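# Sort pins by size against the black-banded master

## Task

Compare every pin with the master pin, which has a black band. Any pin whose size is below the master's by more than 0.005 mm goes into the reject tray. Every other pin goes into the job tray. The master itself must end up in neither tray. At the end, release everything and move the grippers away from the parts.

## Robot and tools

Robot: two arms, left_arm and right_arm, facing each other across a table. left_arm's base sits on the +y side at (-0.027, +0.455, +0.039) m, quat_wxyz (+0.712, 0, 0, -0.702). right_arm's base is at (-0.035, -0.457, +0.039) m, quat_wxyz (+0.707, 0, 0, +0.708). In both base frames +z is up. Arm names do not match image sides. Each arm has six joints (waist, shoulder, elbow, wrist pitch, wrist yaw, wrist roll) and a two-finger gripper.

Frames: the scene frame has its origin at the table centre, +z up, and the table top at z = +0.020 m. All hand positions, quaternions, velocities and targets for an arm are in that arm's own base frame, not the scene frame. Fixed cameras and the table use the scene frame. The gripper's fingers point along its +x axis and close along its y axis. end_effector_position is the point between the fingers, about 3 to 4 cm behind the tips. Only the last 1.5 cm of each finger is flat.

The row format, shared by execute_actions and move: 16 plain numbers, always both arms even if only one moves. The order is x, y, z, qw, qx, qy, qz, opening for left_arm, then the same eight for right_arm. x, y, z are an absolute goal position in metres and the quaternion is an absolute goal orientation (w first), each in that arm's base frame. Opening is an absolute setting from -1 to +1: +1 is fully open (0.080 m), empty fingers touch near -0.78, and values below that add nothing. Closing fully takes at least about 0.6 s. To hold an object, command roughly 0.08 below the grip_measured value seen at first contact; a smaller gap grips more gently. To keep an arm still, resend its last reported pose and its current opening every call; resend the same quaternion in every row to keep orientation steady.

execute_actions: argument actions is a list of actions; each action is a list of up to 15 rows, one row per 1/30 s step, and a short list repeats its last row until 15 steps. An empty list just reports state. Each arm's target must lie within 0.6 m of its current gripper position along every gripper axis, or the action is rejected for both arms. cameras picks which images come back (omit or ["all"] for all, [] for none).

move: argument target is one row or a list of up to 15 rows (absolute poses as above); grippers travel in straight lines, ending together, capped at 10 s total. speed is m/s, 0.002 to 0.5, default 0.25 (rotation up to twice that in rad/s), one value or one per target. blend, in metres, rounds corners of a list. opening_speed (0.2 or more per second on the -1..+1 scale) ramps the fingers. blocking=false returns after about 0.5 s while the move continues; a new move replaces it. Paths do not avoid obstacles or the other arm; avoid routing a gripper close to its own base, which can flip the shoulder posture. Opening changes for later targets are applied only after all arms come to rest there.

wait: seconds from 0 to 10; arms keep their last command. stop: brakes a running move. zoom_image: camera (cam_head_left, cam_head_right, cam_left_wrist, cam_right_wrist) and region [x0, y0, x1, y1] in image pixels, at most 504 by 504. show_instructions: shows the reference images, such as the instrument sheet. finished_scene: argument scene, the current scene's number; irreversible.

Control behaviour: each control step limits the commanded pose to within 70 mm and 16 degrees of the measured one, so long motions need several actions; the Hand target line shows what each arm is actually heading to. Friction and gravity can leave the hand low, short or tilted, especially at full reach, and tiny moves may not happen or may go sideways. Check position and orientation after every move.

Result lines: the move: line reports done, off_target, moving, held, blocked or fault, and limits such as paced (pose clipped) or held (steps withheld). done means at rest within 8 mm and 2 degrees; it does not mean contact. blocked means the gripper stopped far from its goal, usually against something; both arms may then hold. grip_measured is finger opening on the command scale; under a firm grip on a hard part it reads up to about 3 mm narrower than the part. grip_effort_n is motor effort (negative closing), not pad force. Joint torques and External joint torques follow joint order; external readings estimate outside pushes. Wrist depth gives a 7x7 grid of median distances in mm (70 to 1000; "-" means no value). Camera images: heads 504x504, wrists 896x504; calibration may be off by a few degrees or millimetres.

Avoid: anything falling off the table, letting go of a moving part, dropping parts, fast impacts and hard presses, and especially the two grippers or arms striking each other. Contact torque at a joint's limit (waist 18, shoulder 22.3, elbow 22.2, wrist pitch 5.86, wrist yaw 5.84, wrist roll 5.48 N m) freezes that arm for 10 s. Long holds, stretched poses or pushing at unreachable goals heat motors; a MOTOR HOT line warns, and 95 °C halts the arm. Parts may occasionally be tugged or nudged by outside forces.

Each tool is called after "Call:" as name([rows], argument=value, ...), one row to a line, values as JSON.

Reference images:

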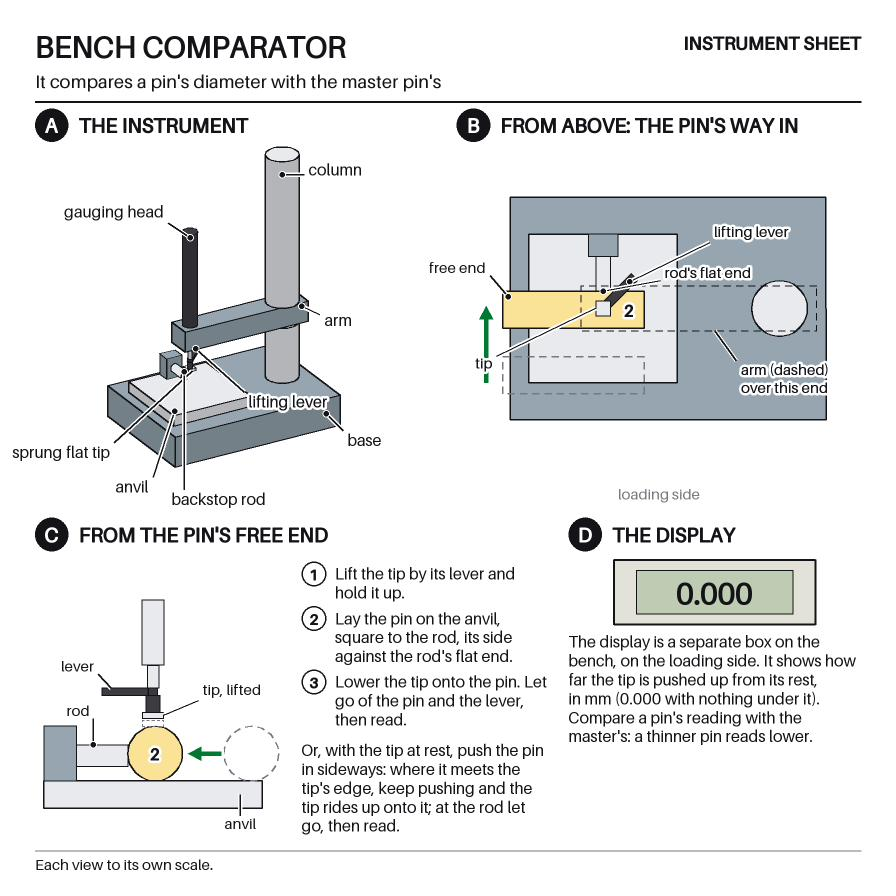

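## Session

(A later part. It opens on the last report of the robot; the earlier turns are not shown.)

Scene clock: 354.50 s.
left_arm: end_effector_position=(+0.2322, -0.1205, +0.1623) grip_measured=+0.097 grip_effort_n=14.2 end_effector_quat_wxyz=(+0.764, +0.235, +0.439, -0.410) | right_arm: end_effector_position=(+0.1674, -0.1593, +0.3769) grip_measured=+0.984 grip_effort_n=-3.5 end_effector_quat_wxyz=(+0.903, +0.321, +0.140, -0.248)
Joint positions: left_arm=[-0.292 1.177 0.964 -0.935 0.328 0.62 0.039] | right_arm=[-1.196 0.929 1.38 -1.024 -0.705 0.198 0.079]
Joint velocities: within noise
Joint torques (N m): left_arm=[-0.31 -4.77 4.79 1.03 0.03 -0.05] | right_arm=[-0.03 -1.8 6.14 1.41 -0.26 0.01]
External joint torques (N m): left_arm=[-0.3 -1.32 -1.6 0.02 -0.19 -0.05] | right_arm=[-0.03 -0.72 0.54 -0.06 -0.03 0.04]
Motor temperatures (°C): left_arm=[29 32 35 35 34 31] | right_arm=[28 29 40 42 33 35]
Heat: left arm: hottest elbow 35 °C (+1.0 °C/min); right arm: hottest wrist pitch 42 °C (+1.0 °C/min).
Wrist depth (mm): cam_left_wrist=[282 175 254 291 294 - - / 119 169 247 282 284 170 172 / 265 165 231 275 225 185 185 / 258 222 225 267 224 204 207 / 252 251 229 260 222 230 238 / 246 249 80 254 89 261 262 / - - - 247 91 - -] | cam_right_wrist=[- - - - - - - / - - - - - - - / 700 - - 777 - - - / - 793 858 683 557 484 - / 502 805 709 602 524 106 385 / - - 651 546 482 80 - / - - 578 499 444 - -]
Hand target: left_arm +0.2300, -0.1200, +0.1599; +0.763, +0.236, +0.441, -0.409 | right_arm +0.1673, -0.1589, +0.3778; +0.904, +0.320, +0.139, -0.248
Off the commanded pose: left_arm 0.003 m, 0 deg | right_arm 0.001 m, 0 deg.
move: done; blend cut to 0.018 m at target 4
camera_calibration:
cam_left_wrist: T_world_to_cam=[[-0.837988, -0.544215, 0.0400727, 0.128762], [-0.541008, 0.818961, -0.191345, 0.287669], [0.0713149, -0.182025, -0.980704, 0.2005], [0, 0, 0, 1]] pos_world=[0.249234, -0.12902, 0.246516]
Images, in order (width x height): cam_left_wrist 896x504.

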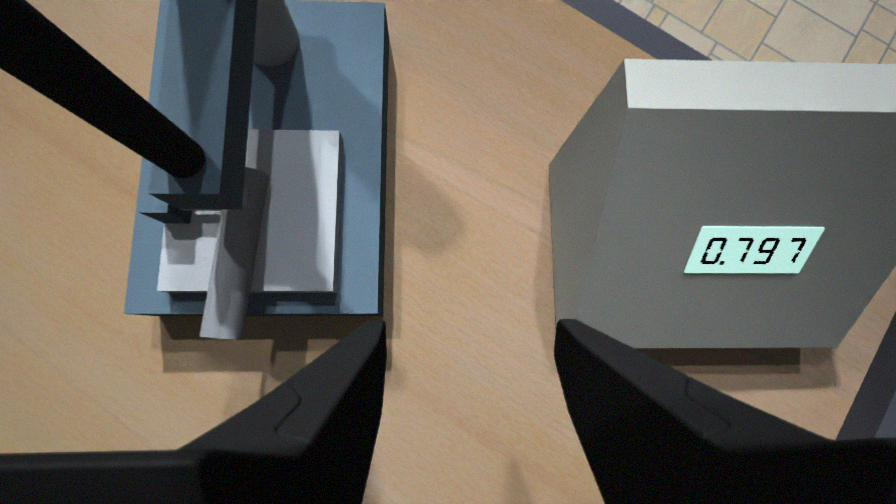

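Call:
wait(seconds=0.1)

Call:
zoom_image(camera="cam_head_left", region=[150, 315, 180, 340])

Call:
zoom_image(camera="cam_left_wrist", region=[110, 100, 370, 360])

Scene clock: 359.93 s.
left_arm: end_effector_position=(+0.2322, -0.1205, +0.1624) grip_measured=+0.097 grip_effort_n=14.2 end_effector_quat_wxyz=(+0.764, +0.235, +0.439, -0.410) | right_arm: end_effector_position=(+0.1674, -0.1593, +0.3769) grip_measured=+0.984 grip_effort_n=-3.0 end_effector_quat_wxyz=(+0.903, +0.321, +0.140, -0.248)
Joint positions: left_arm=[-0.292 1.177 0.964 -0.935 0.328 0.62 0.039] | right_arm=[-1.196 0.929 1.38 -1.024 -0.705 0.198 0.079]
Joint velocities: within noise
Joint torques (N m): left_arm=[-0.33 -4.79 4.81 1.03 0.04 -0.05] | right_arm=[-0.03 -1.79 6.14 1.41 -0.26 0]
External joint torques (N m): left_arm=[-0.34 -1.38 -1.55 0.03 -0.18 -0.05] | right_arm=[-0.04 -0.77 0.59 -0.05 -0.03 0.03]
Motor temperatures (°C): left_arm=[29 32 35 36 34 31] | right_arm=[28 29 40 42 33 35]
Heat: left arm: hottest wrist pitch 36 °C (+1.0 °C/min); right arm: hottest wrist pitch 42 °C (+1.0 °C/min).
Wrist depth (mm): cam_left_wrist=[281 175 253 292 295 - - / 119 170 247 282 284 170 172 / 266 165 232 276 225 184 186 / 258 221 226 268 224 204 206 / 252 251 230 260 222 229 238 / 246 249 81 253 89 261 262 / - - - 247 91 - -] | cam_right_wrist=[- - - - - - - / - - - - - - - / 704 - - 779 - - - / - 787 862 684 560 486 - / 503 823 711 604 531 105 388 / - - 655 552 481 80 - / - - 581 502 445 - -]
Hand target: left_arm +0.2300, -0.1200, +0.1601; +0.764, +0.236, +0.441, -0.409 | right_arm +0.1673, -0.1589, +0.3778; +0.904, +0.320, +0.139, -0.248
Tool commands: left_gripper/opening=+0.1 right_gripper/opening=+1.0
Off the commanded pose: left_arm 0.003 m, 0 deg | right_arm 0.001 m, 0 deg.
wait: 0.10 s; at rest from the start
camera_calibration:
cam_left_wrist: T_world_to_cam=[[-0.837817, -0.544482, 0.0400187, 0.128681], [-0.541239, 0.818741, -0.191633, 0.287743], [0.071576, -0.182213, -0.98065, 0.2005], [0, 0, 0, 1]] pos_world=[0.249198, -0.128989, 0.246612]

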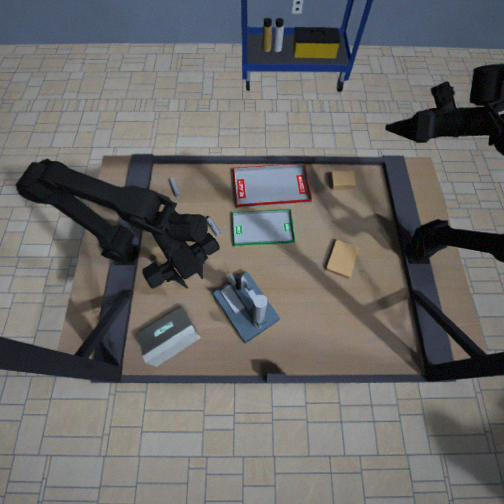

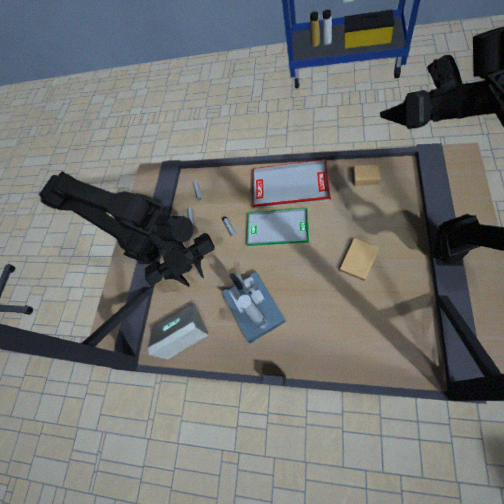

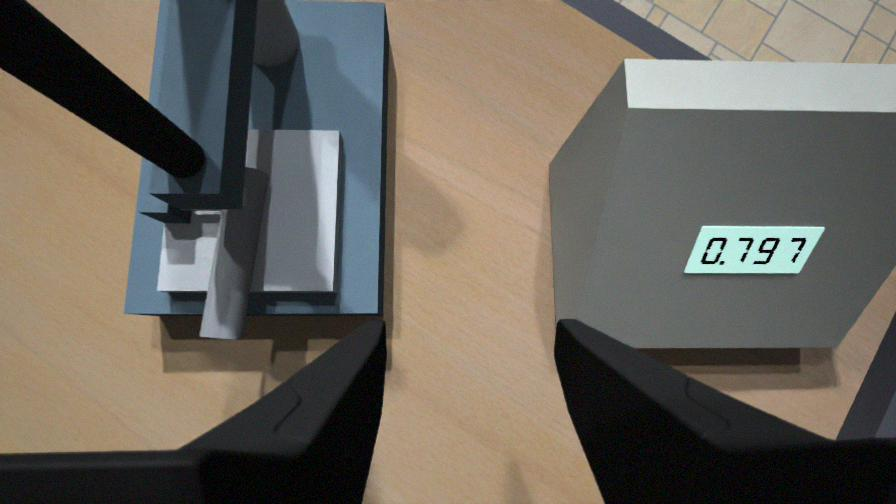

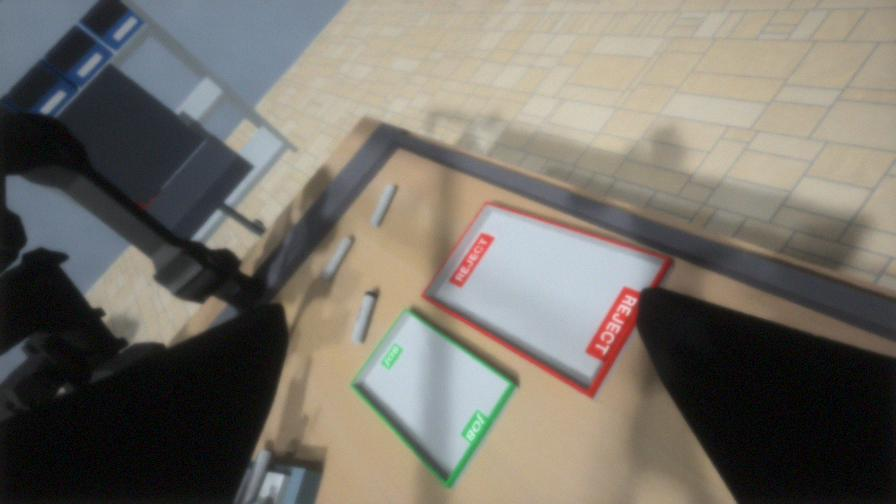

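Scaled by 16.800 from the camera's 504x504 image, which has a finer 720x720 frame.

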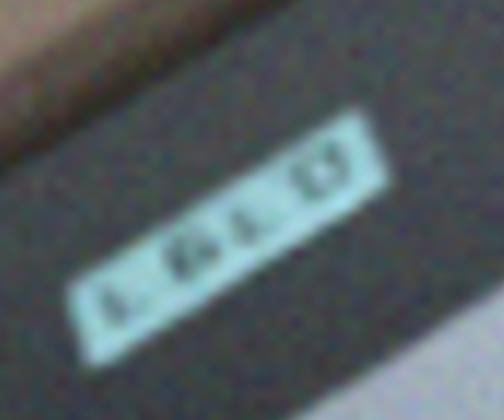

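Scaled by 1.938 from the camera's 896x504 image, which has a finer 1280x720 frame.

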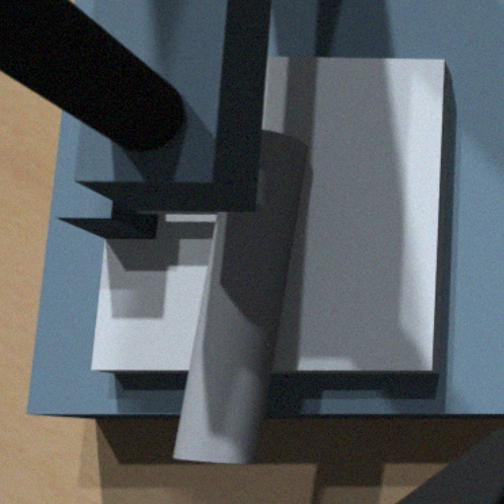

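Call:
move([
  [0.25, -0.09, 0.16, 0.7636, 0.2359, 0.4409, -0.4086, 0.1, 0.1673, -0.1589, 0.3778, 0.904, 0.320, 0.139, -0.248, 1],
  [0.308, -0.056, 0.093, 0.7636, 0.2359, 0.4409, -0.4086, 0.1, 0.1673, -0.1589, 0.3778, 0.904, 0.320, 0.139, -0.248, 1],
  [0.3170, -0.0742, 0.0530, 0.7636, 0.2359, 0.4409, -0.4086, 0.1, 0.1673, -0.1589, 0.3778, 0.904, 0.320, 0.139, -0.248, 1],
], speed=[0.2, 0.15, 0.04], blend=[0.02, 0.005, 0.0], cameras=["cam_left_wrist"])

Scene clock: 367.60 s.
left_arm: end_effector_position=(+0.3203, -0.0739, +0.0589) grip_measured=+0.097 grip_effort_n=14.2 end_effector_quat_wxyz=(+0.768, +0.238, +0.433, -0.408) | right_arm: end_effector_position=(+0.1674, -0.1593, +0.3769) grip_measured=+0.984 grip_effort_n=-3.0 end_effector_quat_wxyz=(+0.903, +0.321, +0.140, -0.248)
Joint positions: left_arm=[-0.039 1.606 0.891 -0.51 0.421 0.873 0.039] | right_arm=[-1.196 0.929 1.38 -1.024 -0.705 0.198 0.079]
Joint velocities: within noise
Joint torques (N m): left_arm=[-0.34 -5.72 4.26 0.91 0.11 -0.05] | right_arm=[-0.03 -1.79 6.14 1.41 -0.26 0.01]
External joint torques (N m): left_arm=[-0.33 0.2 -1.41 0.05 -0.18 -0.05] | right_arm=[-0.03 -0.79 0.58 -0.06 -0.04 0.04]
Motor temperatures (°C): left_arm=[29 33 35 36 34 31] | right_arm=[28 29 40 42 33 35]
Heat: left arm: hottest wrist pitch 36 °C (+1.0 °C/min); right arm: hottest wrist pitch 42 °C (+1.0 °C/min).
Wrist depth (mm): cam_left_wrist=[170 171 138 - - 178 181 / 165 166 104 110 127 173 175 / 160 161 122 112 124 168 171 / 156 157 120 105 120 163 165 / 152 153 125 103 128 158 160 / 147 149 80 151 90 155 156 / - - - 148 147 - -] | cam_right_wrist=[- - - - - - - / - - - - - - - / 644 - 992 780 - - - / 493 763 869 695 562 485 - / - 486 714 604 535 105 387 / - - 640 549 483 80 - / - - 577 504 437 - -]
Hand target: left_arm +0.3169, -0.0742, +0.0531; +0.764, +0.236, +0.441, -0.409 | right_arm +0.1673, -0.1589, +0.3778; +0.904, +0.320, +0.139, -0.248
Off the commanded pose: left_arm 0.007 m, 1 deg | right_arm 0.001 m, 0 deg.
move: done; blend cut to 0.018 m at target 1
camera_calibration:
cam_left_wrist: T_world_to_cam=[[-0.838112, -0.54482, 0.027185, 0.232818], [-0.538559, 0.8185, -0.20003, 0.277099], [0.0867295, -0.182289, -0.979413, 0.0962241], [0, 0, 0, 1]] pos_world=[0.336017, -0.0824216, 0.143342]
Images, in order (width x height): cam_left_wrist 896x504.

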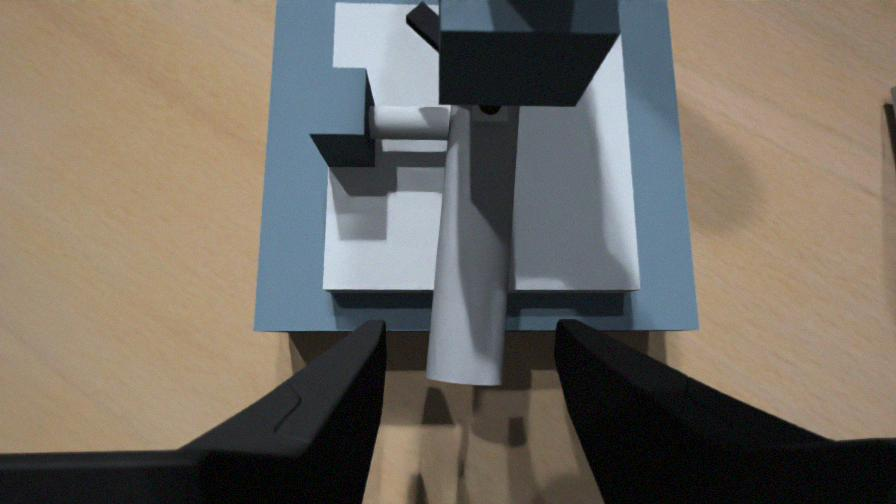

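Call:
move([
  [0.3170, -0.0742, 0.0525, 0.7636, 0.2359, 0.4409, -0.4086, -0.50, 0.1673, -0.1589, 0.3778, 0.904, 0.320, 0.139, -0.248, 1],
  [0.3170, -0.0742, 0.0530, 0.7636, 0.2359, 0.4409, -0.4086, 0.1, 0.1673, -0.1589, 0.3778, 0.904, 0.320, 0.139, -0.248, 1],
  [0.308, -0.056, 0.093, 0.7636, 0.2359, 0.4409, -0.4086, 0.1, 0.1673, -0.1589, 0.3778, 0.904, 0.320, 0.139, -0.248, 1],
  [0.25, -0.09, 0.16, 0.7636, 0.2359, 0.4409, -0.4086, 0.1, 0.1673, -0.1589, 0.3778, 0.904, 0.320, 0.139, -0.248, 1],
], speed=[0.03, 0.05, 0.06, 0.2], opening_speed=0.6, blend=[0.0, 0.0, 0.01, 0.0], cameras=["cam_left_wrist"])

Call:
zoom_image(camera="cam_left_wrist", region=[700, 140, 895, 300])

Scene clock: 378.43 s.
left_arm: end_effector_position=(+0.2487, -0.0896, +0.1555) grip_measured=+0.097 grip_effort_n=14.2 end_effector_quat_wxyz=(+0.761, +0.232, +0.446, -0.411) | right_arm: end_effector_position=(+0.1674, -0.1593, +0.3769) grip_measured=+0.984 grip_effort_n=-3.5 end_effector_quat_wxyz=(+0.903, +0.321, +0.140, -0.248)
Joint positions: left_arm=[-0.127 1.243 0.989 -0.967 0.391 0.783 0.039] | right_arm=[-1.196 0.929 1.38 -1.024 -0.705 0.198 0.079]
Joint velocities: within noise
Joint torques (N m): left_arm=[-0.35 -4.97 7.31 0.63 0.09 -0.05] | right_arm=[-0.03 -1.79 6.14 1.41 -0.26 0.01]
External joint torques (N m): left_arm=[-0.35 -1.18 1.04 -0.26 -0.18 -0.05] | right_arm=[-0.03 -0.87 0.69 -0.02 -0.04 0.03]
Motor temperatures (°C): left_arm=[29 33 35 36 34 31] | right_arm=[28 29 40 42 33 35]
Heat: left arm: hottest wrist pitch 36 °C (+2.0 °C/min); right arm: hottest wrist pitch 42 °C (+1.0 °C/min).
Wrist depth (mm): cam_left_wrist=[268 124 186 281 286 172 168 / 260 261 225 272 278 183 177 / 254 229 218 265 269 196 196 / 248 248 217 259 263 214 219 / 242 245 248 254 256 259 263 / 237 240 80 247 89 256 259 / - - - 241 91 - -] | cam_right_wrist=[- - - - - - - / - - - - - - - / 679 - 990 775 - - - / 500 829 858 691 559 482 - / 472 809 713 603 528 106 388 / - - 654 553 485 80 - / - - 574 501 440 - -]
Hand target: left_arm +0.2500, -0.0900, +0.1600; +0.764, +0.236, +0.441, -0.409 | right_arm +0.1673, -0.1589, +0.3778; +0.904, +0.320, +0.139, -0.248
Off the commanded pose: left_arm 0.005 m, 1 deg | right_arm 0.001 m, 0 deg.
move: done
camera_calibration:
cam_left_wrist: T_world_to_cam=[[-0.836943, -0.544815, 0.0519911, 0.1575], [-0.544423, 0.819085, -0.180839, 0.2692], [0.0559384, -0.179657, -0.982138, 0.202528], [0, 0, 0, 1]] pos_world=[0.267049, -0.0983034, 0.239403]
Images, in order (width x height): cam_left_wrist 896x504.

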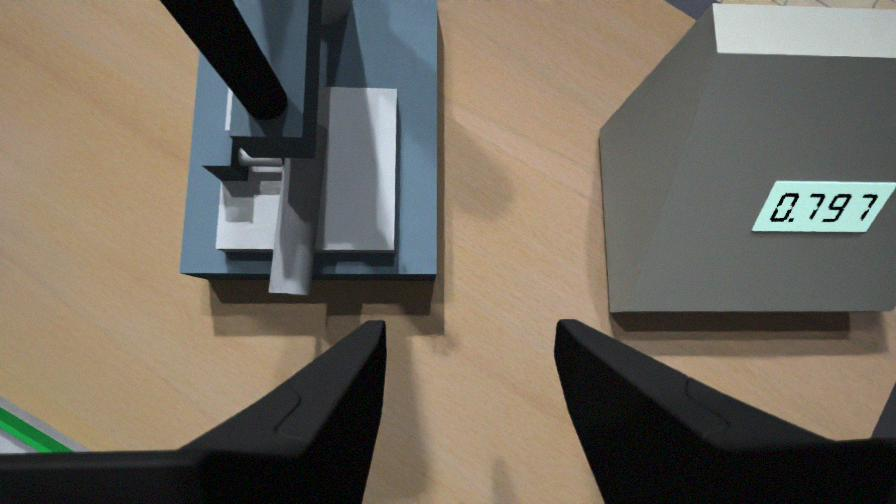

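Scaled by 2.585 from the camera's 896x504 image, which has a finer 1280x720 frame.

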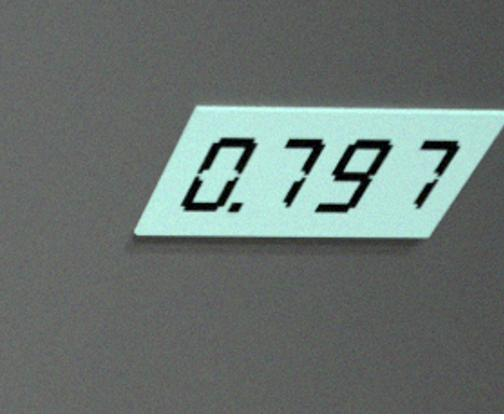

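Call:
move([
  [0.308, -0.056, 0.093, 0.7636, 0.2359, 0.4409, -0.4086, 0.1, 0.1673, -0.1589, 0.3778, 0.904, 0.320, 0.139, -0.248, 1],
  [0.3170, -0.0742, 0.0530, 0.7636, 0.2359, 0.4409, -0.4086, 0.1, 0.1673, -0.1589, 0.3778, 0.904, 0.320, 0.139, -0.248, 1],
  [0.3170, -0.0742, 0.0530, 0.7636, 0.2359, 0.4409, -0.4086, -0.52, 0.1673, -0.1589, 0.3778, 0.904, 0.320, 0.139, -0.248, 1],
  [0.2850, -0.0952, 0.0600, 0.7636, 0.2359, 0.4409, -0.4086, -0.52, 0.1673, -0.1589, 0.3778, 0.904, 0.320, 0.139, -0.248, 1],
  [0.2850, -0.0952, 0.1100, 0.7636, 0.2359, 0.4409, -0.4086, -0.52, 0.1673, -0.1589, 0.3778, 0.904, 0.320, 0.139, -0.248, 1],
], speed=[0.2, 0.06,0.05, 0.05, 0.15], opening_speed=0.6, blend=[0.005, 0, 0.0, 0.01, 0.0], cameras=["cam_left_wrist"])

Scene clock: 395.73 s.
left_arm: end_effector_position=(+0.2812, -0.0941, +0.1031) grip_measured=-0.473 grip_effort_n=-83.5 end_effector_quat_wxyz=(+0.759, +0.232, +0.450, -0.410) | right_arm: end_effector_position=(+0.1674, -0.1593, +0.3769) grip_measured=+0.984 grip_effort_n=-3.5 end_effector_quat_wxyz=(+0.903, +0.321, +0.140, -0.248)
Joint positions: left_arm=[-0.131 1.412 0.907 -0.725 0.386 0.778 0.014] | right_arm=[-1.196 0.929 1.38 -1.024 -0.705 0.198 0.079]
Joint velocities: within noise
Joint torques (N m): left_arm=[-0.26 -6.52 7.63 0.75 0.22 -0.01] | right_arm=[-0.03 -1.79 6.14 1.41 -0.26 0.01]
External joint torques (N m): left_arm=[-0.26 -1.7 1.66 -0.07 -0.05 -0.01] | right_arm=[-0.02 -0.85 0.67 -0.03 -0.04 0.03]
Motor temperatures (°C): left_arm=[29 33 36 35 34 31] | right_arm=[28 29 40 42 33 35]
Heat: left arm: hottest elbow 36 °C (+1.0 °C/min); right arm: hottest wrist pitch 42 °C (+1.0 °C/min).
Wrist depth (mm): cam_left_wrist=[208 209 98 187 224 229 146 / 204 204 107 112 218 220 145 / 199 170 163 109 214 210 145 / 194 167 160 105 208 209 155 / 190 191 193 100 203 204 171 / 186 188 - 100 81 202 205 / - - - 190 - - -] | cam_right_wrist=[- - - - - - - / - - - - - - - / 651 - - 774 - - - / 483 803 860 694 561 487 - / 458 764 712 607 531 105 386 / - - 662 550 488 80 - / - - 587 498 442 - -]
Hand target: left_arm +0.2849, -0.0952, +0.1101; +0.764, +0.236, +0.441, -0.409 | right_arm +0.1673, -0.1589, +0.3778; +0.904, +0.320, +0.139, -0.248
Off the commanded pose: left_arm 0.008 m, 1 deg | right_arm 0.001 m, 0 deg.
move: done
camera_calibration:
cam_left_wrist: T_world_to_cam=[[-0.8355, -0.546521, 0.0570467, 0.18388], [-0.547421, 0.818853, -0.172655, 0.2811], [0.047647, -0.175482, -0.983329, 0.151256], [0, 0, 0, 1]] pos_world=[0.300305, -0.103143, 0.186778]
Images, in order (width x height): cam_left_wrist 896x504.

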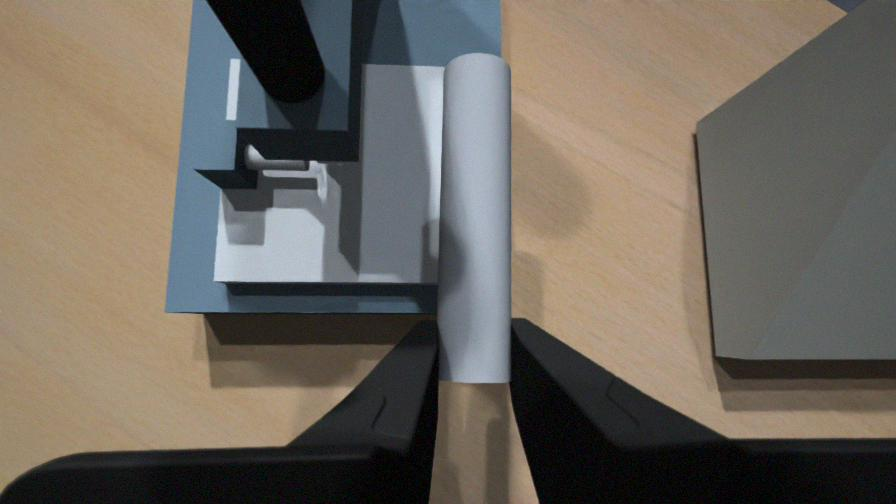

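Call:
move([
  [0.30, 0.10, 0.13, 0.84, 0.12, 0.48, -0.22, -0.52, 0.1673, -0.1589, 0.3778, 0.904, 0.320, 0.139, -0.248, 1],
  [0.3665, 0.26, 0.10, 0.866, 0, 0.5, 0, -0.52, 0.1673, -0.1589, 0.3778, 0.904, 0.320, 0.139, -0.248, 1],
  [0.3665, 0.26, 0.045, 0.866, 0, 0.5, 0, -0.52, 0.1673, -0.1589, 0.3778, 0.904, 0.320, 0.139, -0.248, 1],
], speed=[0.25, 0.25,0.1], blend=[0.05, 0.01,0.0], cameras=["cam_left_wrist"])

Scene clock: 407.63 s.
left_arm: end_effector_position=(+0.3678, +0.2607, +0.0484) grip_measured=-0.473 grip_effort_n=-83.5 end_effector_quat_wxyz=(+0.867, +0.003, +0.498, +0.000) | right_arm: end_effector_position=(+0.1674, -0.1593, +0.3769) grip_measured=+0.984 grip_effort_n=-3.5 end_effector_quat_wxyz=(+0.903, +0.321, +0.140, -0.248)
Joint positions: left_arm=[0.728 2.013 1.358 -0.502 0.341 0.661 0.014] | right_arm=[-1.196 0.929 1.38 -1.024 -0.705 0.198 0.079]
Joint velocities: within noise
Joint torques (N m): left_arm=[0.02 -9.97 4.92 1.12 0.17 -0.05] | right_arm=[-0.03 -1.79 6.14 1.41 -0.26 0.01]
External joint torques (N m): left_arm=[0.02 -0.78 -1.02 0.15 -0.05 -0.05] | right_arm=[-0.06 -0.78 0.61 -0.04 -0.03 0.03]
Motor temperatures (°C): left_arm=[29 34 36 35 34 31] | right_arm=[28 29 40 42 33 35]
Heat: left arm: hottest elbow 36 °C (+1.0 °C/min); right arm: hottest wrist pitch 42 °C (+0.0 °C/min).
Wrist depth (mm): cam_left_wrist=[145 149 152 154 157 156 161 / 137 146 148 112 152 153 157 / 137 142 144 109 148 150 152 / 139 138 140 104 144 145 147 / 136 134 137 101 141 141 144 / 132 132 - 133 81 134 141 / - - - 131 - - -] | cam_right_wrist=[- - - - - - - / - 504 503 - - - - / - - 876 567 - - - / - 822 875 633 558 485 - / - 833 715 599 530 106 390 / - - 657 554 479 80 - / - - 584 500 443 - -]
Hand target: left_arm +0.3665, +0.2601, +0.0451; +0.866, +0.000, +0.500, +0.000 | right_arm +0.1673, -0.1589, +0.3778; +0.904, +0.320, +0.139, -0.248
Off the commanded pose: left_arm 0.004 m, 0 deg | right_arm 0.001 m, 0 deg.
move: done
camera_calibration:
cam_left_wrist: T_world_to_cam=[[-0.0141851, -0.9993, 0.0346286, 0.270281], [-0.981358, 0.00727539, -0.192048, 0.400616], [0.191662, -0.0367073, -0.980774, 0.066391], [0, 0, 0, 1]] pos_world=[0.384258, 0.269614, 0.132693]
Images, in order (width x height): cam_left_wrist 896x504.

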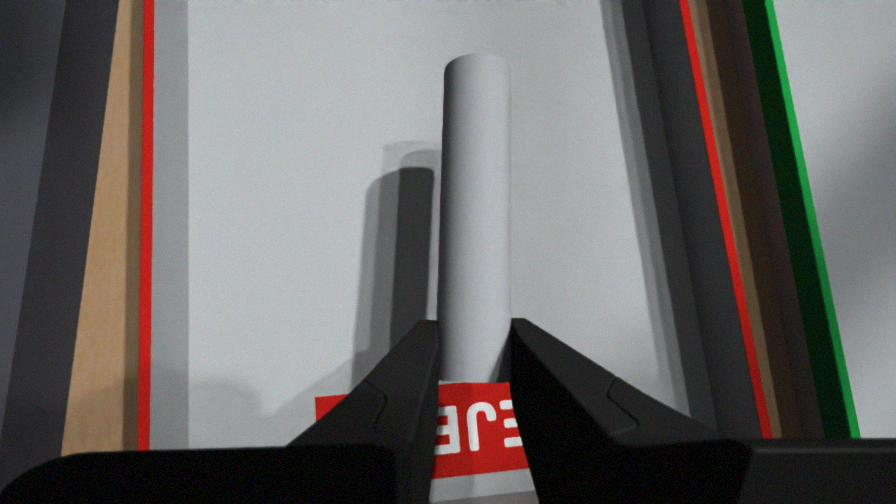

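Call:
move([
  [0.3660, 0.26, 0.025, 0.866, 0, 0.5, 0, -0.52, 0.1673, -0.1589, 0.3778, 0.904, 0.320, 0.139, -0.248, 1],
  [0.3660, 0.26, 0.0205, 0.866, 0, 0.5, 0, -0.52, 0.1673, -0.1589, 0.3778, 0.904, 0.320, 0.139, -0.248, 1],
], speed=[0.06, 0.02], blend=[0.002, 0.0], cameras=["cam_left_wrist"])

Scene clock: 414.07 s.
left_arm: end_effector_position=(+0.3681, +0.2610, +0.0263) grip_measured=-0.473 grip_effort_n=-83.5 end_effector_quat_wxyz=(+0.868, +0.004, +0.496, +0.001) | right_arm: end_effector_position=(+0.1674, -0.1593, +0.3769) grip_measured=+0.984 grip_effort_n=-3.5 end_effector_quat_wxyz=(+0.903, +0.321, +0.140, -0.248)
Joint positions: left_arm=[0.728 2.049 1.313 -0.416 0.341 0.661 0.014] | right_arm=[-1.196 0.929 1.38 -1.024 -0.705 0.198 0.079]
Joint velocities: within noise
Joint torques (N m): left_arm=[0.12 -9.47 4.57 1.15 0.18 -0.03] | right_arm=[-0.03 -1.79 6.14 1.41 -0.26 0.01]
External joint torques (N m): left_arm=[0.12 -0.22 -1.18 0.16 -0.05 -0.03] | right_arm=[-0.02 -0.82 0.65 -0.04 -0.04 0.03]
Motor temperatures (°C): left_arm=[29 35 36 35 34 31] | right_arm=[28 29 40 42 33 35]
Heat: left arm: hottest elbow 36 °C (+1.0 °C/min); right arm: hottest wrist pitch 42 °C (+0.0 °C/min).
Wrist depth (mm): cam_left_wrist=[- 126 129 130 132 132 135 / - 124 125 113 128 128 131 / - 120 122 110 125 125 120 / - 117 118 105 122 122 116 / - 114 115 101 119 119 112 / 101 111 - 113 76 117 114 / - - - 111 - - -] | cam_right_wrist=[- - - - - - - / - 520 542 - - - - / - - 583 582 - - - / - 830 862 609 557 482 - / - 810 712 598 532 105 385 / - - 649 548 486 80 - / - - 586 501 441 - -]
Hand target: left_arm +0.3659, +0.2600, +0.0205; +0.866, +0.000, +0.500, +0.000 | right_arm +0.1673, -0.1589, +0.3778; +0.904, +0.320, +0.139, -0.248
Off the commanded pose: left_arm 0.006 m, 1 deg | right_arm 0.001 m, 0 deg.
move: done
camera_calibration:
cam_left_wrist: T_world_to_cam=[[-0.0143159, -0.999416, 0.0310191, 0.27155], [-0.980585, 0.00796503, -0.195931, 0.396354], [0.19557, -0.0332218, -0.980127, 0.042242], [0, 0, 0, 1]] pos_world=[0.384285, 0.269638, 0.110637]
Images, in order (width x height): cam_left_wrist 896x504.

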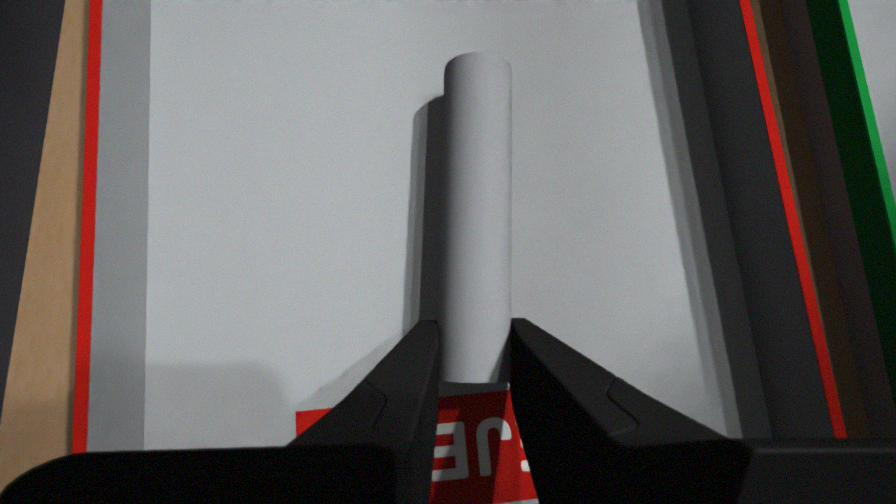

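Call:
move([
  [0.3660, 0.26, 0.0225, 0.866, 0, 0.5, 0, 0.0, 0.1673, -0.1589, 0.3778, 0.904, 0.320, 0.139, -0.248, 1],
  [0.345, 0.26, 0.09, 0.866, 0, 0.5, 0, 0.1, 0.1673, -0.1589, 0.3778, 0.904, 0.320, 0.139, -0.248, 1],
  [0.25, 0.12, 0.13, 0.78, -0.17, 0.45, 0.29, 0.1, 0.1673, -0.1589, 0.3778, 0.904, 0.320, 0.139, -0.248, 1],
  [0.13, 0.085, 0.12, 0.6385, -0.3378, 0.3687, 0.5851, 0.1, 0.1673, -0.1589, 0.3778, 0.904, 0.320, 0.139, -0.248, 1],
], speed=[0.05, 0.15, 0.3, 0.3], opening_speed=0.6, blend=[0.0, 0.01, 0.05, 0], cameras=["cam_left_wrist","cam_head_left"])

Scene clock: 432.20 s.
left_arm: end_effector_position=(+0.1325, +0.0849, +0.1221) grip_measured=+0.097 grip_effort_n=13.7 end_effector_quat_wxyz=(+0.639, -0.342, +0.368, +0.583) | right_arm: end_effector_position=(+0.1674, -0.1593, +0.3769) grip_measured=+0.984 grip_effort_n=-3.0 end_effector_quat_wxyz=(+0.903, +0.321, +0.140, -0.248)
Joint positions: left_arm=[0.085 0.948 0.717 -1.234 -0.509 -1.374 0.039] | right_arm=[-1.196 0.929 1.38 -1.024 -0.705 0.198 0.079]
Joint velocities: within noise
Joint torques (N m): left_arm=[-0.34 -2.18 4.39 0.23 -0.59 -0.07] | right_arm=[-0.03 -1.79 6.14 1.41 -0.26 0.01]
External joint torques (N m): left_arm=[-0.34 -0.82 -1.38 -0.23 -0.23 -0.07] | right_arm=[-0.03 -0.82 0.6 -0.05 -0.04 0.03]
Motor temperatures (°C): left_arm=[29 36 36 36 34 31] | right_arm=[28 29 40 42 33 35]
Heat: left arm: hottest shoulder 36 °C (+4.1 °C/min); right arm: hottest wrist pitch 42 °C (+0.0 °C/min).
Wrist depth (mm): cam_left_wrist=[217 220 244 248 252 256 256 / 211 213 237 241 245 249 250 / 204 208 231 234 238 241 244 / 199 202 224 226 231 233 236 / 194 197 219 221 225 226 230 / 190 192 80 216 89 223 224 / - - - 210 91 - -] | cam_right_wrist=[- - - - - - - / - - - - - - - / 581 - 996 775 - - - / 545 614 848 684 560 487 - / - 826 709 599 531 105 388 / - - 659 549 477 80 - / - - 585 506 443 - -]
Hand target: left_arm +0.1300, +0.0850, +0.1200; +0.638, -0.338, +0.369, +0.585 | right_arm +0.1673, -0.1589, +0.3778; +0.904, +0.320, +0.139, -0.248
Off the commanded pose: left_arm 0.003 m, 1 deg | right_arm 0.001 m, 0 deg.
move: done; blend cut to 0 m at target 2
camera_calibration:
cam_left_wrist: T_world_to_cam=[[0.994143, -0.0970672, 0.0475243, -0.123037], [-0.0869462, -0.979487, -0.181783, 0.149161], [0.0641946, 0.176586, -0.98219, 0.176211], [0, 0, 0, 1]] pos_world=[0.123974, 0.103042, 0.206035]
Images, in order (width x height): cam_head_left 504x504, cam_left_wrist 896x504.

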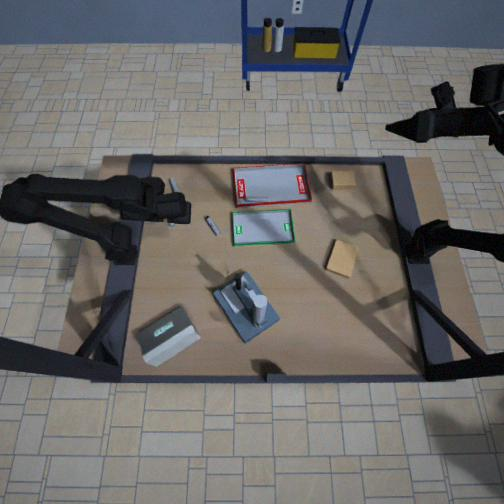

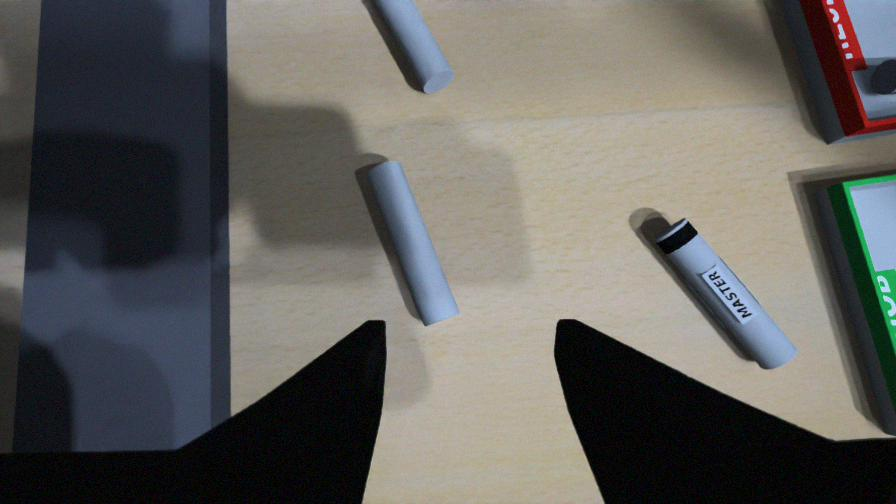

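Call:
move(target=[0.1310, 0.1025, 0.022, 0.5344, -0.3935, 0.3085, 0.6815, 0.1, 0.1673, -0.1589, 0.3778, 0.904, 0.320, 0.139, -0.248, 1], speed=0.15, cameras=["cam_left_wrist"])

Scene clock: 438.53 s.
left_arm: end_effector_position=(+0.1319, +0.0858, +0.1111) grip_measured=+0.097 grip_effort_n=13.7 end_effector_quat_wxyz=(+0.629, -0.350, +0.360, +0.593) | right_arm: end_effector_position=(+0.1674, -0.1593, +0.3769) grip_measured=+0.984 grip_effort_n=-3.0 end_effector_quat_wxyz=(+0.903, +0.321, +0.140, -0.248)
Joint positions: left_arm=[0.09 0.961 0.678 -1.196 -0.512 -1.409 0.039] | right_arm=[-1.196 0.929 1.38 -1.024 -0.705 0.198 0.079]
Joint velocities: within noise
Joint torques (N m): left_arm=[-0.08 -1.92 6.01 0.26 -0.38 0.09] | right_arm=[-0.04 -1.78 6.14 1.41 -0.26 0.01]
External joint torques (N m): left_arm=[-0.09 -0.49 0.23 -0.17 -0.01 0.09] | right_arm=[-0.04 -0.81 0.6 -0.05 -0.04 0.03]
Motor temperatures (°C): left_arm=[29 35 35 36 34 31] | right_arm=[28 29 40 42 33 35]
Heat: left arm: hottest wrist pitch 36 °C (+0.0 °C/min); right arm: hottest wrist pitch 42 °C (+0.0 °C/min).
Wrist depth (mm): cam_left_wrist=[203 207 232 235 240 244 245 / 198 202 225 229 233 237 238 / 192 196 218 222 227 230 234 / 188 191 213 215 220 222 226 / 183 187 207 210 215 216 220 / 179 181 80 205 90 212 214 / - - - 200 91 - -] | cam_right_wrist=[- - - - - - - / - - - - - - - / 591 - 996 775 - - - / 554 624 846 680 560 483 - / - 822 707 607 531 105 388 / - - 648 559 482 80 - / - - 580 498 441 - -]
Hand target: left_arm +0.1323, +0.0857, +0.1122; +0.631, -0.350, +0.360, +0.592 | right_arm +0.1673, -0.1589, +0.3778; +0.904, +0.320, +0.139, -0.248
Off the commanded pose: left_arm 0.091 m, 17 deg | right_arm 0.001 m, 0 deg.
move: held (left_arm; a check stopped the path); limits=held
pose unreachable (left arm): on one or more control steps of this call, first in action 0 (counted from 0), this arm could not follow its commanded pose, so it was not sent that pose on those steps. It may still have moved: this result reports where it is.
cause: moving toward the commanded pose would bring two parts of the arm too close to each other (joints 3 (elbow) to 6 (wrist roll) lie between them).
camera_calibration:
cam_left_wrist: T_world_to_cam=[[0.996743, -0.0619067, 0.0516902, -0.125654], [-0.0515444, -0.981932, -0.182077, 0.143603], [0.0620281, 0.17882, -0.981925, 0.165353], [0, 0, 0, 1]] pos_world=[0.12239, 0.103661, 0.195006]
Images, in order (width x height): cam_left_wrist 896x504.

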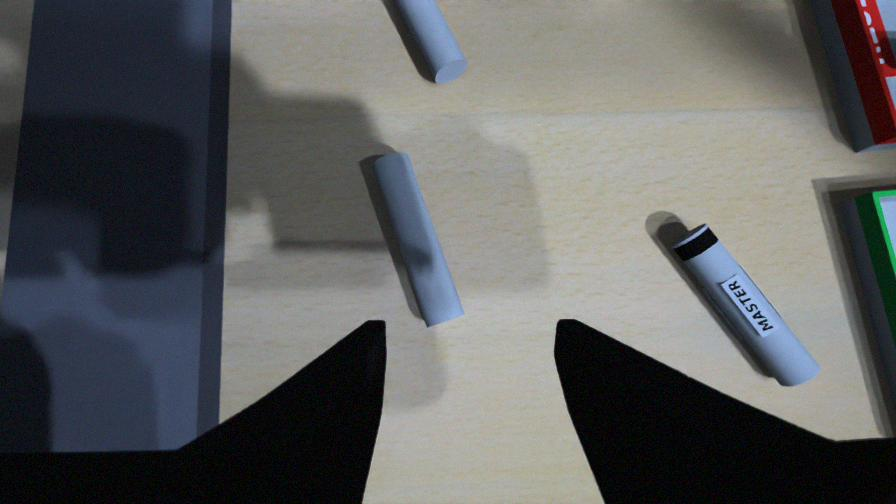

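Call:
move([
  [0.20, 0.11, 0.12, 0.866, 0, 0.5, 0, 0.1, 0.1673, -0.1589, 0.3778, 0.904, 0.320, 0.139, -0.248, 1],
  [0.120, 0.192, 0.08, 0.6815, 0.3085, 0.3935, -0.5343, 0.1, 0.1673, -0.1589, 0.3778, 0.904, 0.320, 0.139, -0.248, 1],
], speed=[0.35,0.35], blend=[0.03,0], cameras=["cam_left_wrist","cam_head_left"])

Scene clock: 453.07 s.
left_arm: end_effector_position=(+0.1206, +0.1895, +0.0804) grip_measured=+0.097 grip_effort_n=12.8 end_effector_quat_wxyz=(+0.683, +0.309, +0.392, -0.533) | right_arm: end_effector_position=(+0.1674, -0.1593, +0.3769) grip_measured=+0.984 grip_effort_n=-3.5 end_effector_quat_wxyz=(+0.903, +0.321, +0.140, -0.248)
Joint positions: left_arm=[1.2 1.78 1.176 -1.407 0.295 2.596 0.039] | right_arm=[-1.196 0.929 1.38 -1.024 -0.705 0.198 0.079]
Joint velocities: within noise
Joint torques (N m): left_arm=[0.27 -5.87 5.54 -0.69 0.02 0.08] | right_arm=[-0.03 -1.79 6.14 1.41 -0.26 0.01]
External joint torques (N m): left_arm=[0.27 0.26 0.99 -0.21 -0.18 0.08] | right_arm=[-0.03 -0.78 0.64 -0.03 -0.04 0.03]
Motor temperatures (°C): left_arm=[29 34 36 35 34 31] | right_arm=[28 29 40 42 33 35]
Heat: left arm: hottest elbow 36 °C (+0.0 °C/min); right arm: hottest wrist pitch 42 °C (+0.0 °C/min).
Wrist depth (mm): cam_left_wrist=[189 193 197 200 202 204 182 / 185 188 191 194 196 198 180 / 181 182 186 189 191 191 174 / 177 178 180 182 185 185 169 / 172 173 176 176 180 178 164 / 167 170 80 173 90 158 160 / - - - 169 168 - -] | cam_right_wrist=[- - - - - - - / 572 - 680 - - - - / - - 726 777 - - - / - 973 869 695 562 485 - / - 841 704 596 531 105 388 / - - 657 545 484 80 - / - - 586 504 439 - -]
Hand target: left_arm +0.1200, +0.1919, +0.0800; +0.682, +0.308, +0.393, -0.534 | right_arm +0.1673, -0.1589, +0.3778; +0.904, +0.320, +0.139, -0.248
Off the commanded pose: left_arm 0.003 m, 0 deg | right_arm 0.001 m, 0 deg.
move: done
camera_calibration:
cam_left_wrist: T_world_to_cam=[[-0.972838, -0.228731, 0.0356145, 0.16409], [-0.231316, 0.954629, -0.187553, -0.105605], [0.00890058, -0.190697, -0.981609, 0.19382], [0, 0, 0, 1]] pos_world=[0.13348, 0.175307, 0.164605]
Images, in order (width x height): cam_head_left 504x504, cam_left_wrist 896x504.

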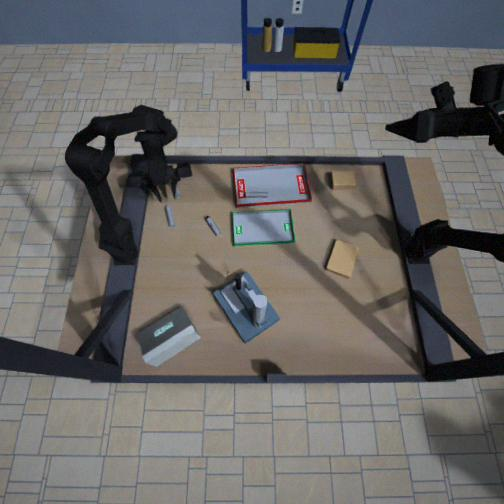

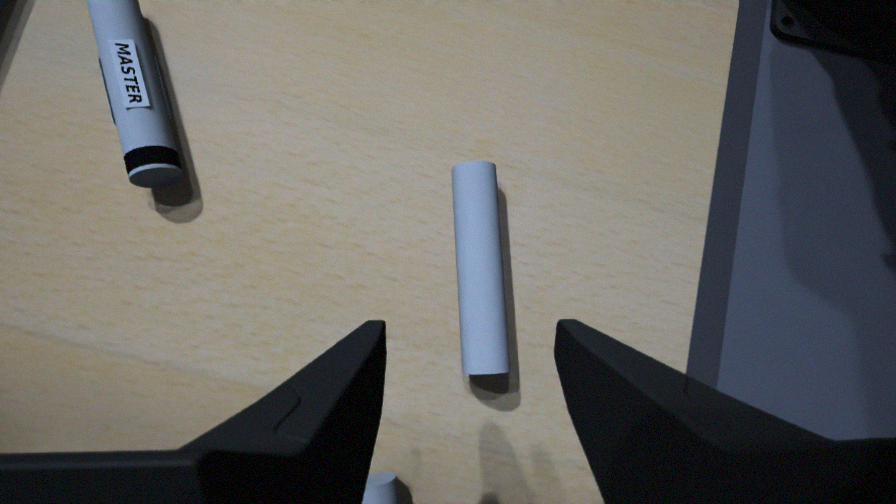

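Call:
move(target=[0.1090, 0.1865, 0.0210, 0.6893, 0.3026, 0.3980, -0.5242, 0.1, 0.1673, -0.1589, 0.3778, 0.904, 0.320, 0.139, -0.248, 1], speed=0.12, cameras=["cam_left_wrist"])

Scene clock: 462.80 s.
left_arm: end_effector_position=(+0.1114, +0.1892, +0.0242) grip_measured=+0.097 grip_effort_n=12.8 end_effector_quat_wxyz=(+0.689, +0.309, +0.399, -0.520) | right_arm: end_effector_position=(+0.1674, -0.1593, +0.3769) grip_measured=+0.984 grip_effort_n=-4.0 end_effector_quat_wxyz=(+0.903, +0.321, +0.140, -0.248)
Joint positions: left_arm=[1.236 1.853 1.024 -1.17 0.291 2.603 0.039] | right_arm=[-1.196 0.929 1.38 -1.024 -0.705 0.198 0.079]
Joint velocities: within noise
Joint torques (N m): left_arm=[0.3 -5.89 2.93 -0.4 0.04 0.1] | right_arm=[-0.04 -1.79 6.13 1.41 -0.26 0.01]
External joint torques (N m): left_arm=[0.27 0.25 -1.09 0.06 -0.16 0.1] | right_arm=[-0.05 -0.8 0.61 -0.04 -0.04 0.03]
Motor temperatures (°C): left_arm=[29 33 36 35 34 31] | right_arm=[28 29 40 42 33 35]
Heat: left arm: hottest elbow 36 °C (+0.0 °C/min); right arm: hottest wrist pitch 42 °C (+0.0 °C/min).
Wrist depth (mm): cam_left_wrist=[131 132 134 136 137 139 137 / 128 129 130 117 133 135 131 / 125 125 127 127 130 131 123 / 122 122 124 123 127 128 119 / 118 119 121 120 123 125 109 / 116 117 81 118 97 122 107 / - - - 116 116 - -] | cam_right_wrist=[- - - - - - - / 583 - 710 - - - - / - - 734 771 - - - / - 839 848 686 563 481 - / - 837 707 599 531 105 386 / - - 658 556 484 80 - / - - 588 498 441 - -]
Hand target: left_arm +0.1090, +0.1865, +0.0211; +0.689, +0.303, +0.398, -0.524 | right_arm +0.1673, -0.1589, +0.3778; +0.904, +0.320, +0.139, -0.248
Off the commanded pose: left_arm 0.005 m, 1 deg | right_arm 0.001 m, 0 deg.
move: done
camera_calibration:
cam_left_wrist: T_world_to_cam=[[-0.965916, -0.257339, 0.0279868, 0.161916], [-0.258191, 0.950043, -0.17537, -0.114434], [0.0185409, -0.176619, -0.984105, 0.135022], [0, 0, 0, 1]] pos_world=[0.124348, 0.174232, 0.108275]
Images, in order (width x height): cam_left_wrist 896x504.

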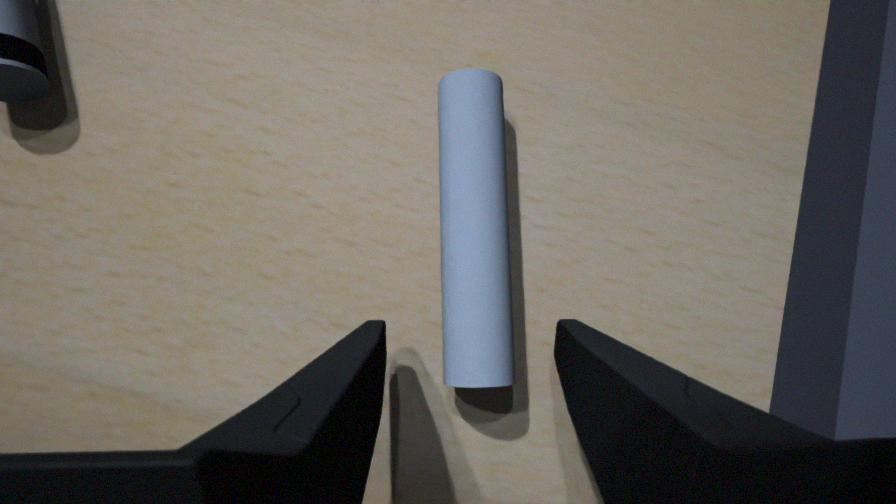

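Call:
move([
  [0.1070, 0.1855, 0.0130, 0.6893, 0.3026, 0.3980, -0.5242, 0.1, 0.1673, -0.1589, 0.3778, 0.904, 0.320, 0.139, -0.248, 1],
  [0.1070, 0.1855, 0.0130, 0.6893, 0.3026, 0.3980, -0.5242, -0.52, 0.1673, -0.1589, 0.3778, 0.904, 0.320, 0.139, -0.248, 1],
], speed=0.05, opening_speed=0.5, cameras=["cam_left_wrist"])

Scene clock: 468.10 s.
left_arm: end_effector_position=(+0.1087, +0.1881, +0.0162) grip_measured=-0.472 grip_effort_n=-83.5 end_effector_quat_wxyz=(+0.689, +0.308, +0.400, -0.520) | right_arm: end_effector_position=(+0.1674, -0.1593, +0.3769) grip_measured=+0.984 grip_effort_n=-3.5 end_effector_quat_wxyz=(+0.903, +0.321, +0.140, -0.248)
Joint positions: left_arm=[1.244 1.866 1.003 -1.139 0.287 2.608 0.014] | right_arm=[-1.196 0.929 1.38 -1.024 -0.705 0.198 0.079]
Joint velocities: within noise
Joint torques (N m): left_arm=[0.14 -5.85 2.95 -0.28 0.09 0.11] | right_arm=[-0.04 -1.79 6.14 1.41 -0.26 0.01]
External joint torques (N m): left_arm=[0.09 0.3 -1 0.18 -0.1 0.1] | right_arm=[-0.05 -0.84 0.63 -0.04 -0.04 0.03]
Motor temperatures (°C): left_arm=[29 34 35 35 34 31] | right_arm=[28 29 40 42 33 35]
Heat: left arm: hottest elbow 35 °C (-1.0 °C/min); right arm: hottest wrist pitch 42 °C (+0.0 °C/min).
Wrist depth (mm): cam_left_wrist=[122 124 125 127 129 130 130 / 119 120 122 121 125 127 126 / 116 117 119 106 122 123 120 / 114 114 115 102 118 120 112 / 111 111 113 100 116 117 104 / 108 109 111 111 76 114 105 / - - - 108 - - -] | cam_right_wrist=[- - - - - - - / 584 - 723 - - - - / - - 751 781 - - - / - 823 853 693 558 486 - / - 837 708 596 535 105 385 / - - 658 547 487 80 - / - - 584 499 441 - -]
Hand target: left_arm +0.1070, +0.1855, +0.0131; +0.689, +0.303, +0.398, -0.524 | right_arm +0.1673, -0.1589, +0.3778; +0.904, +0.320, +0.139, -0.248
Off the commanded pose: left_arm 0.004 m, 1 deg | right_arm 0.001 m, 0 deg.
move: done
camera_calibration:
cam_left_wrist: T_world_to_cam=[[-0.965531, -0.258477, 0.0306607, 0.159301], [-0.259768, 0.94944, -0.176307, -0.115159], [0.0164607, -0.178194, -0.983858, 0.127459], [0, 0, 0, 1]] pos_world=[0.121798, 0.173224, 0.100214]
Images, in order (width x height): cam_left_wrist 896x504.

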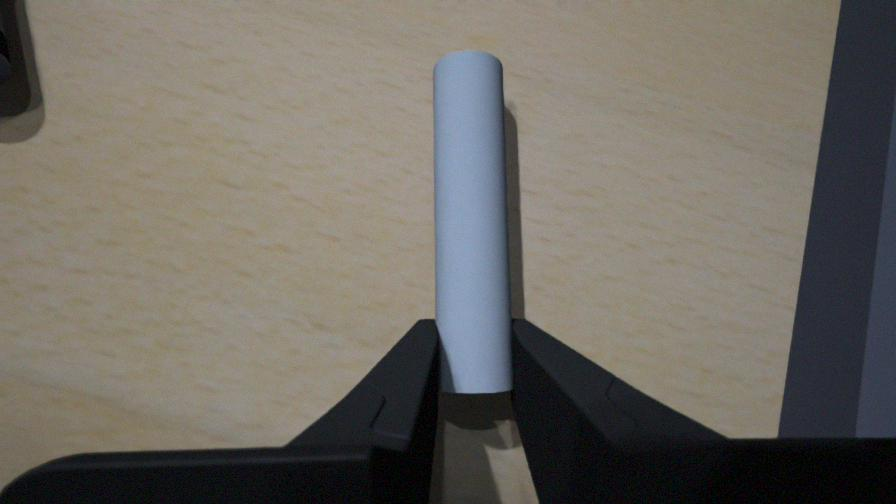

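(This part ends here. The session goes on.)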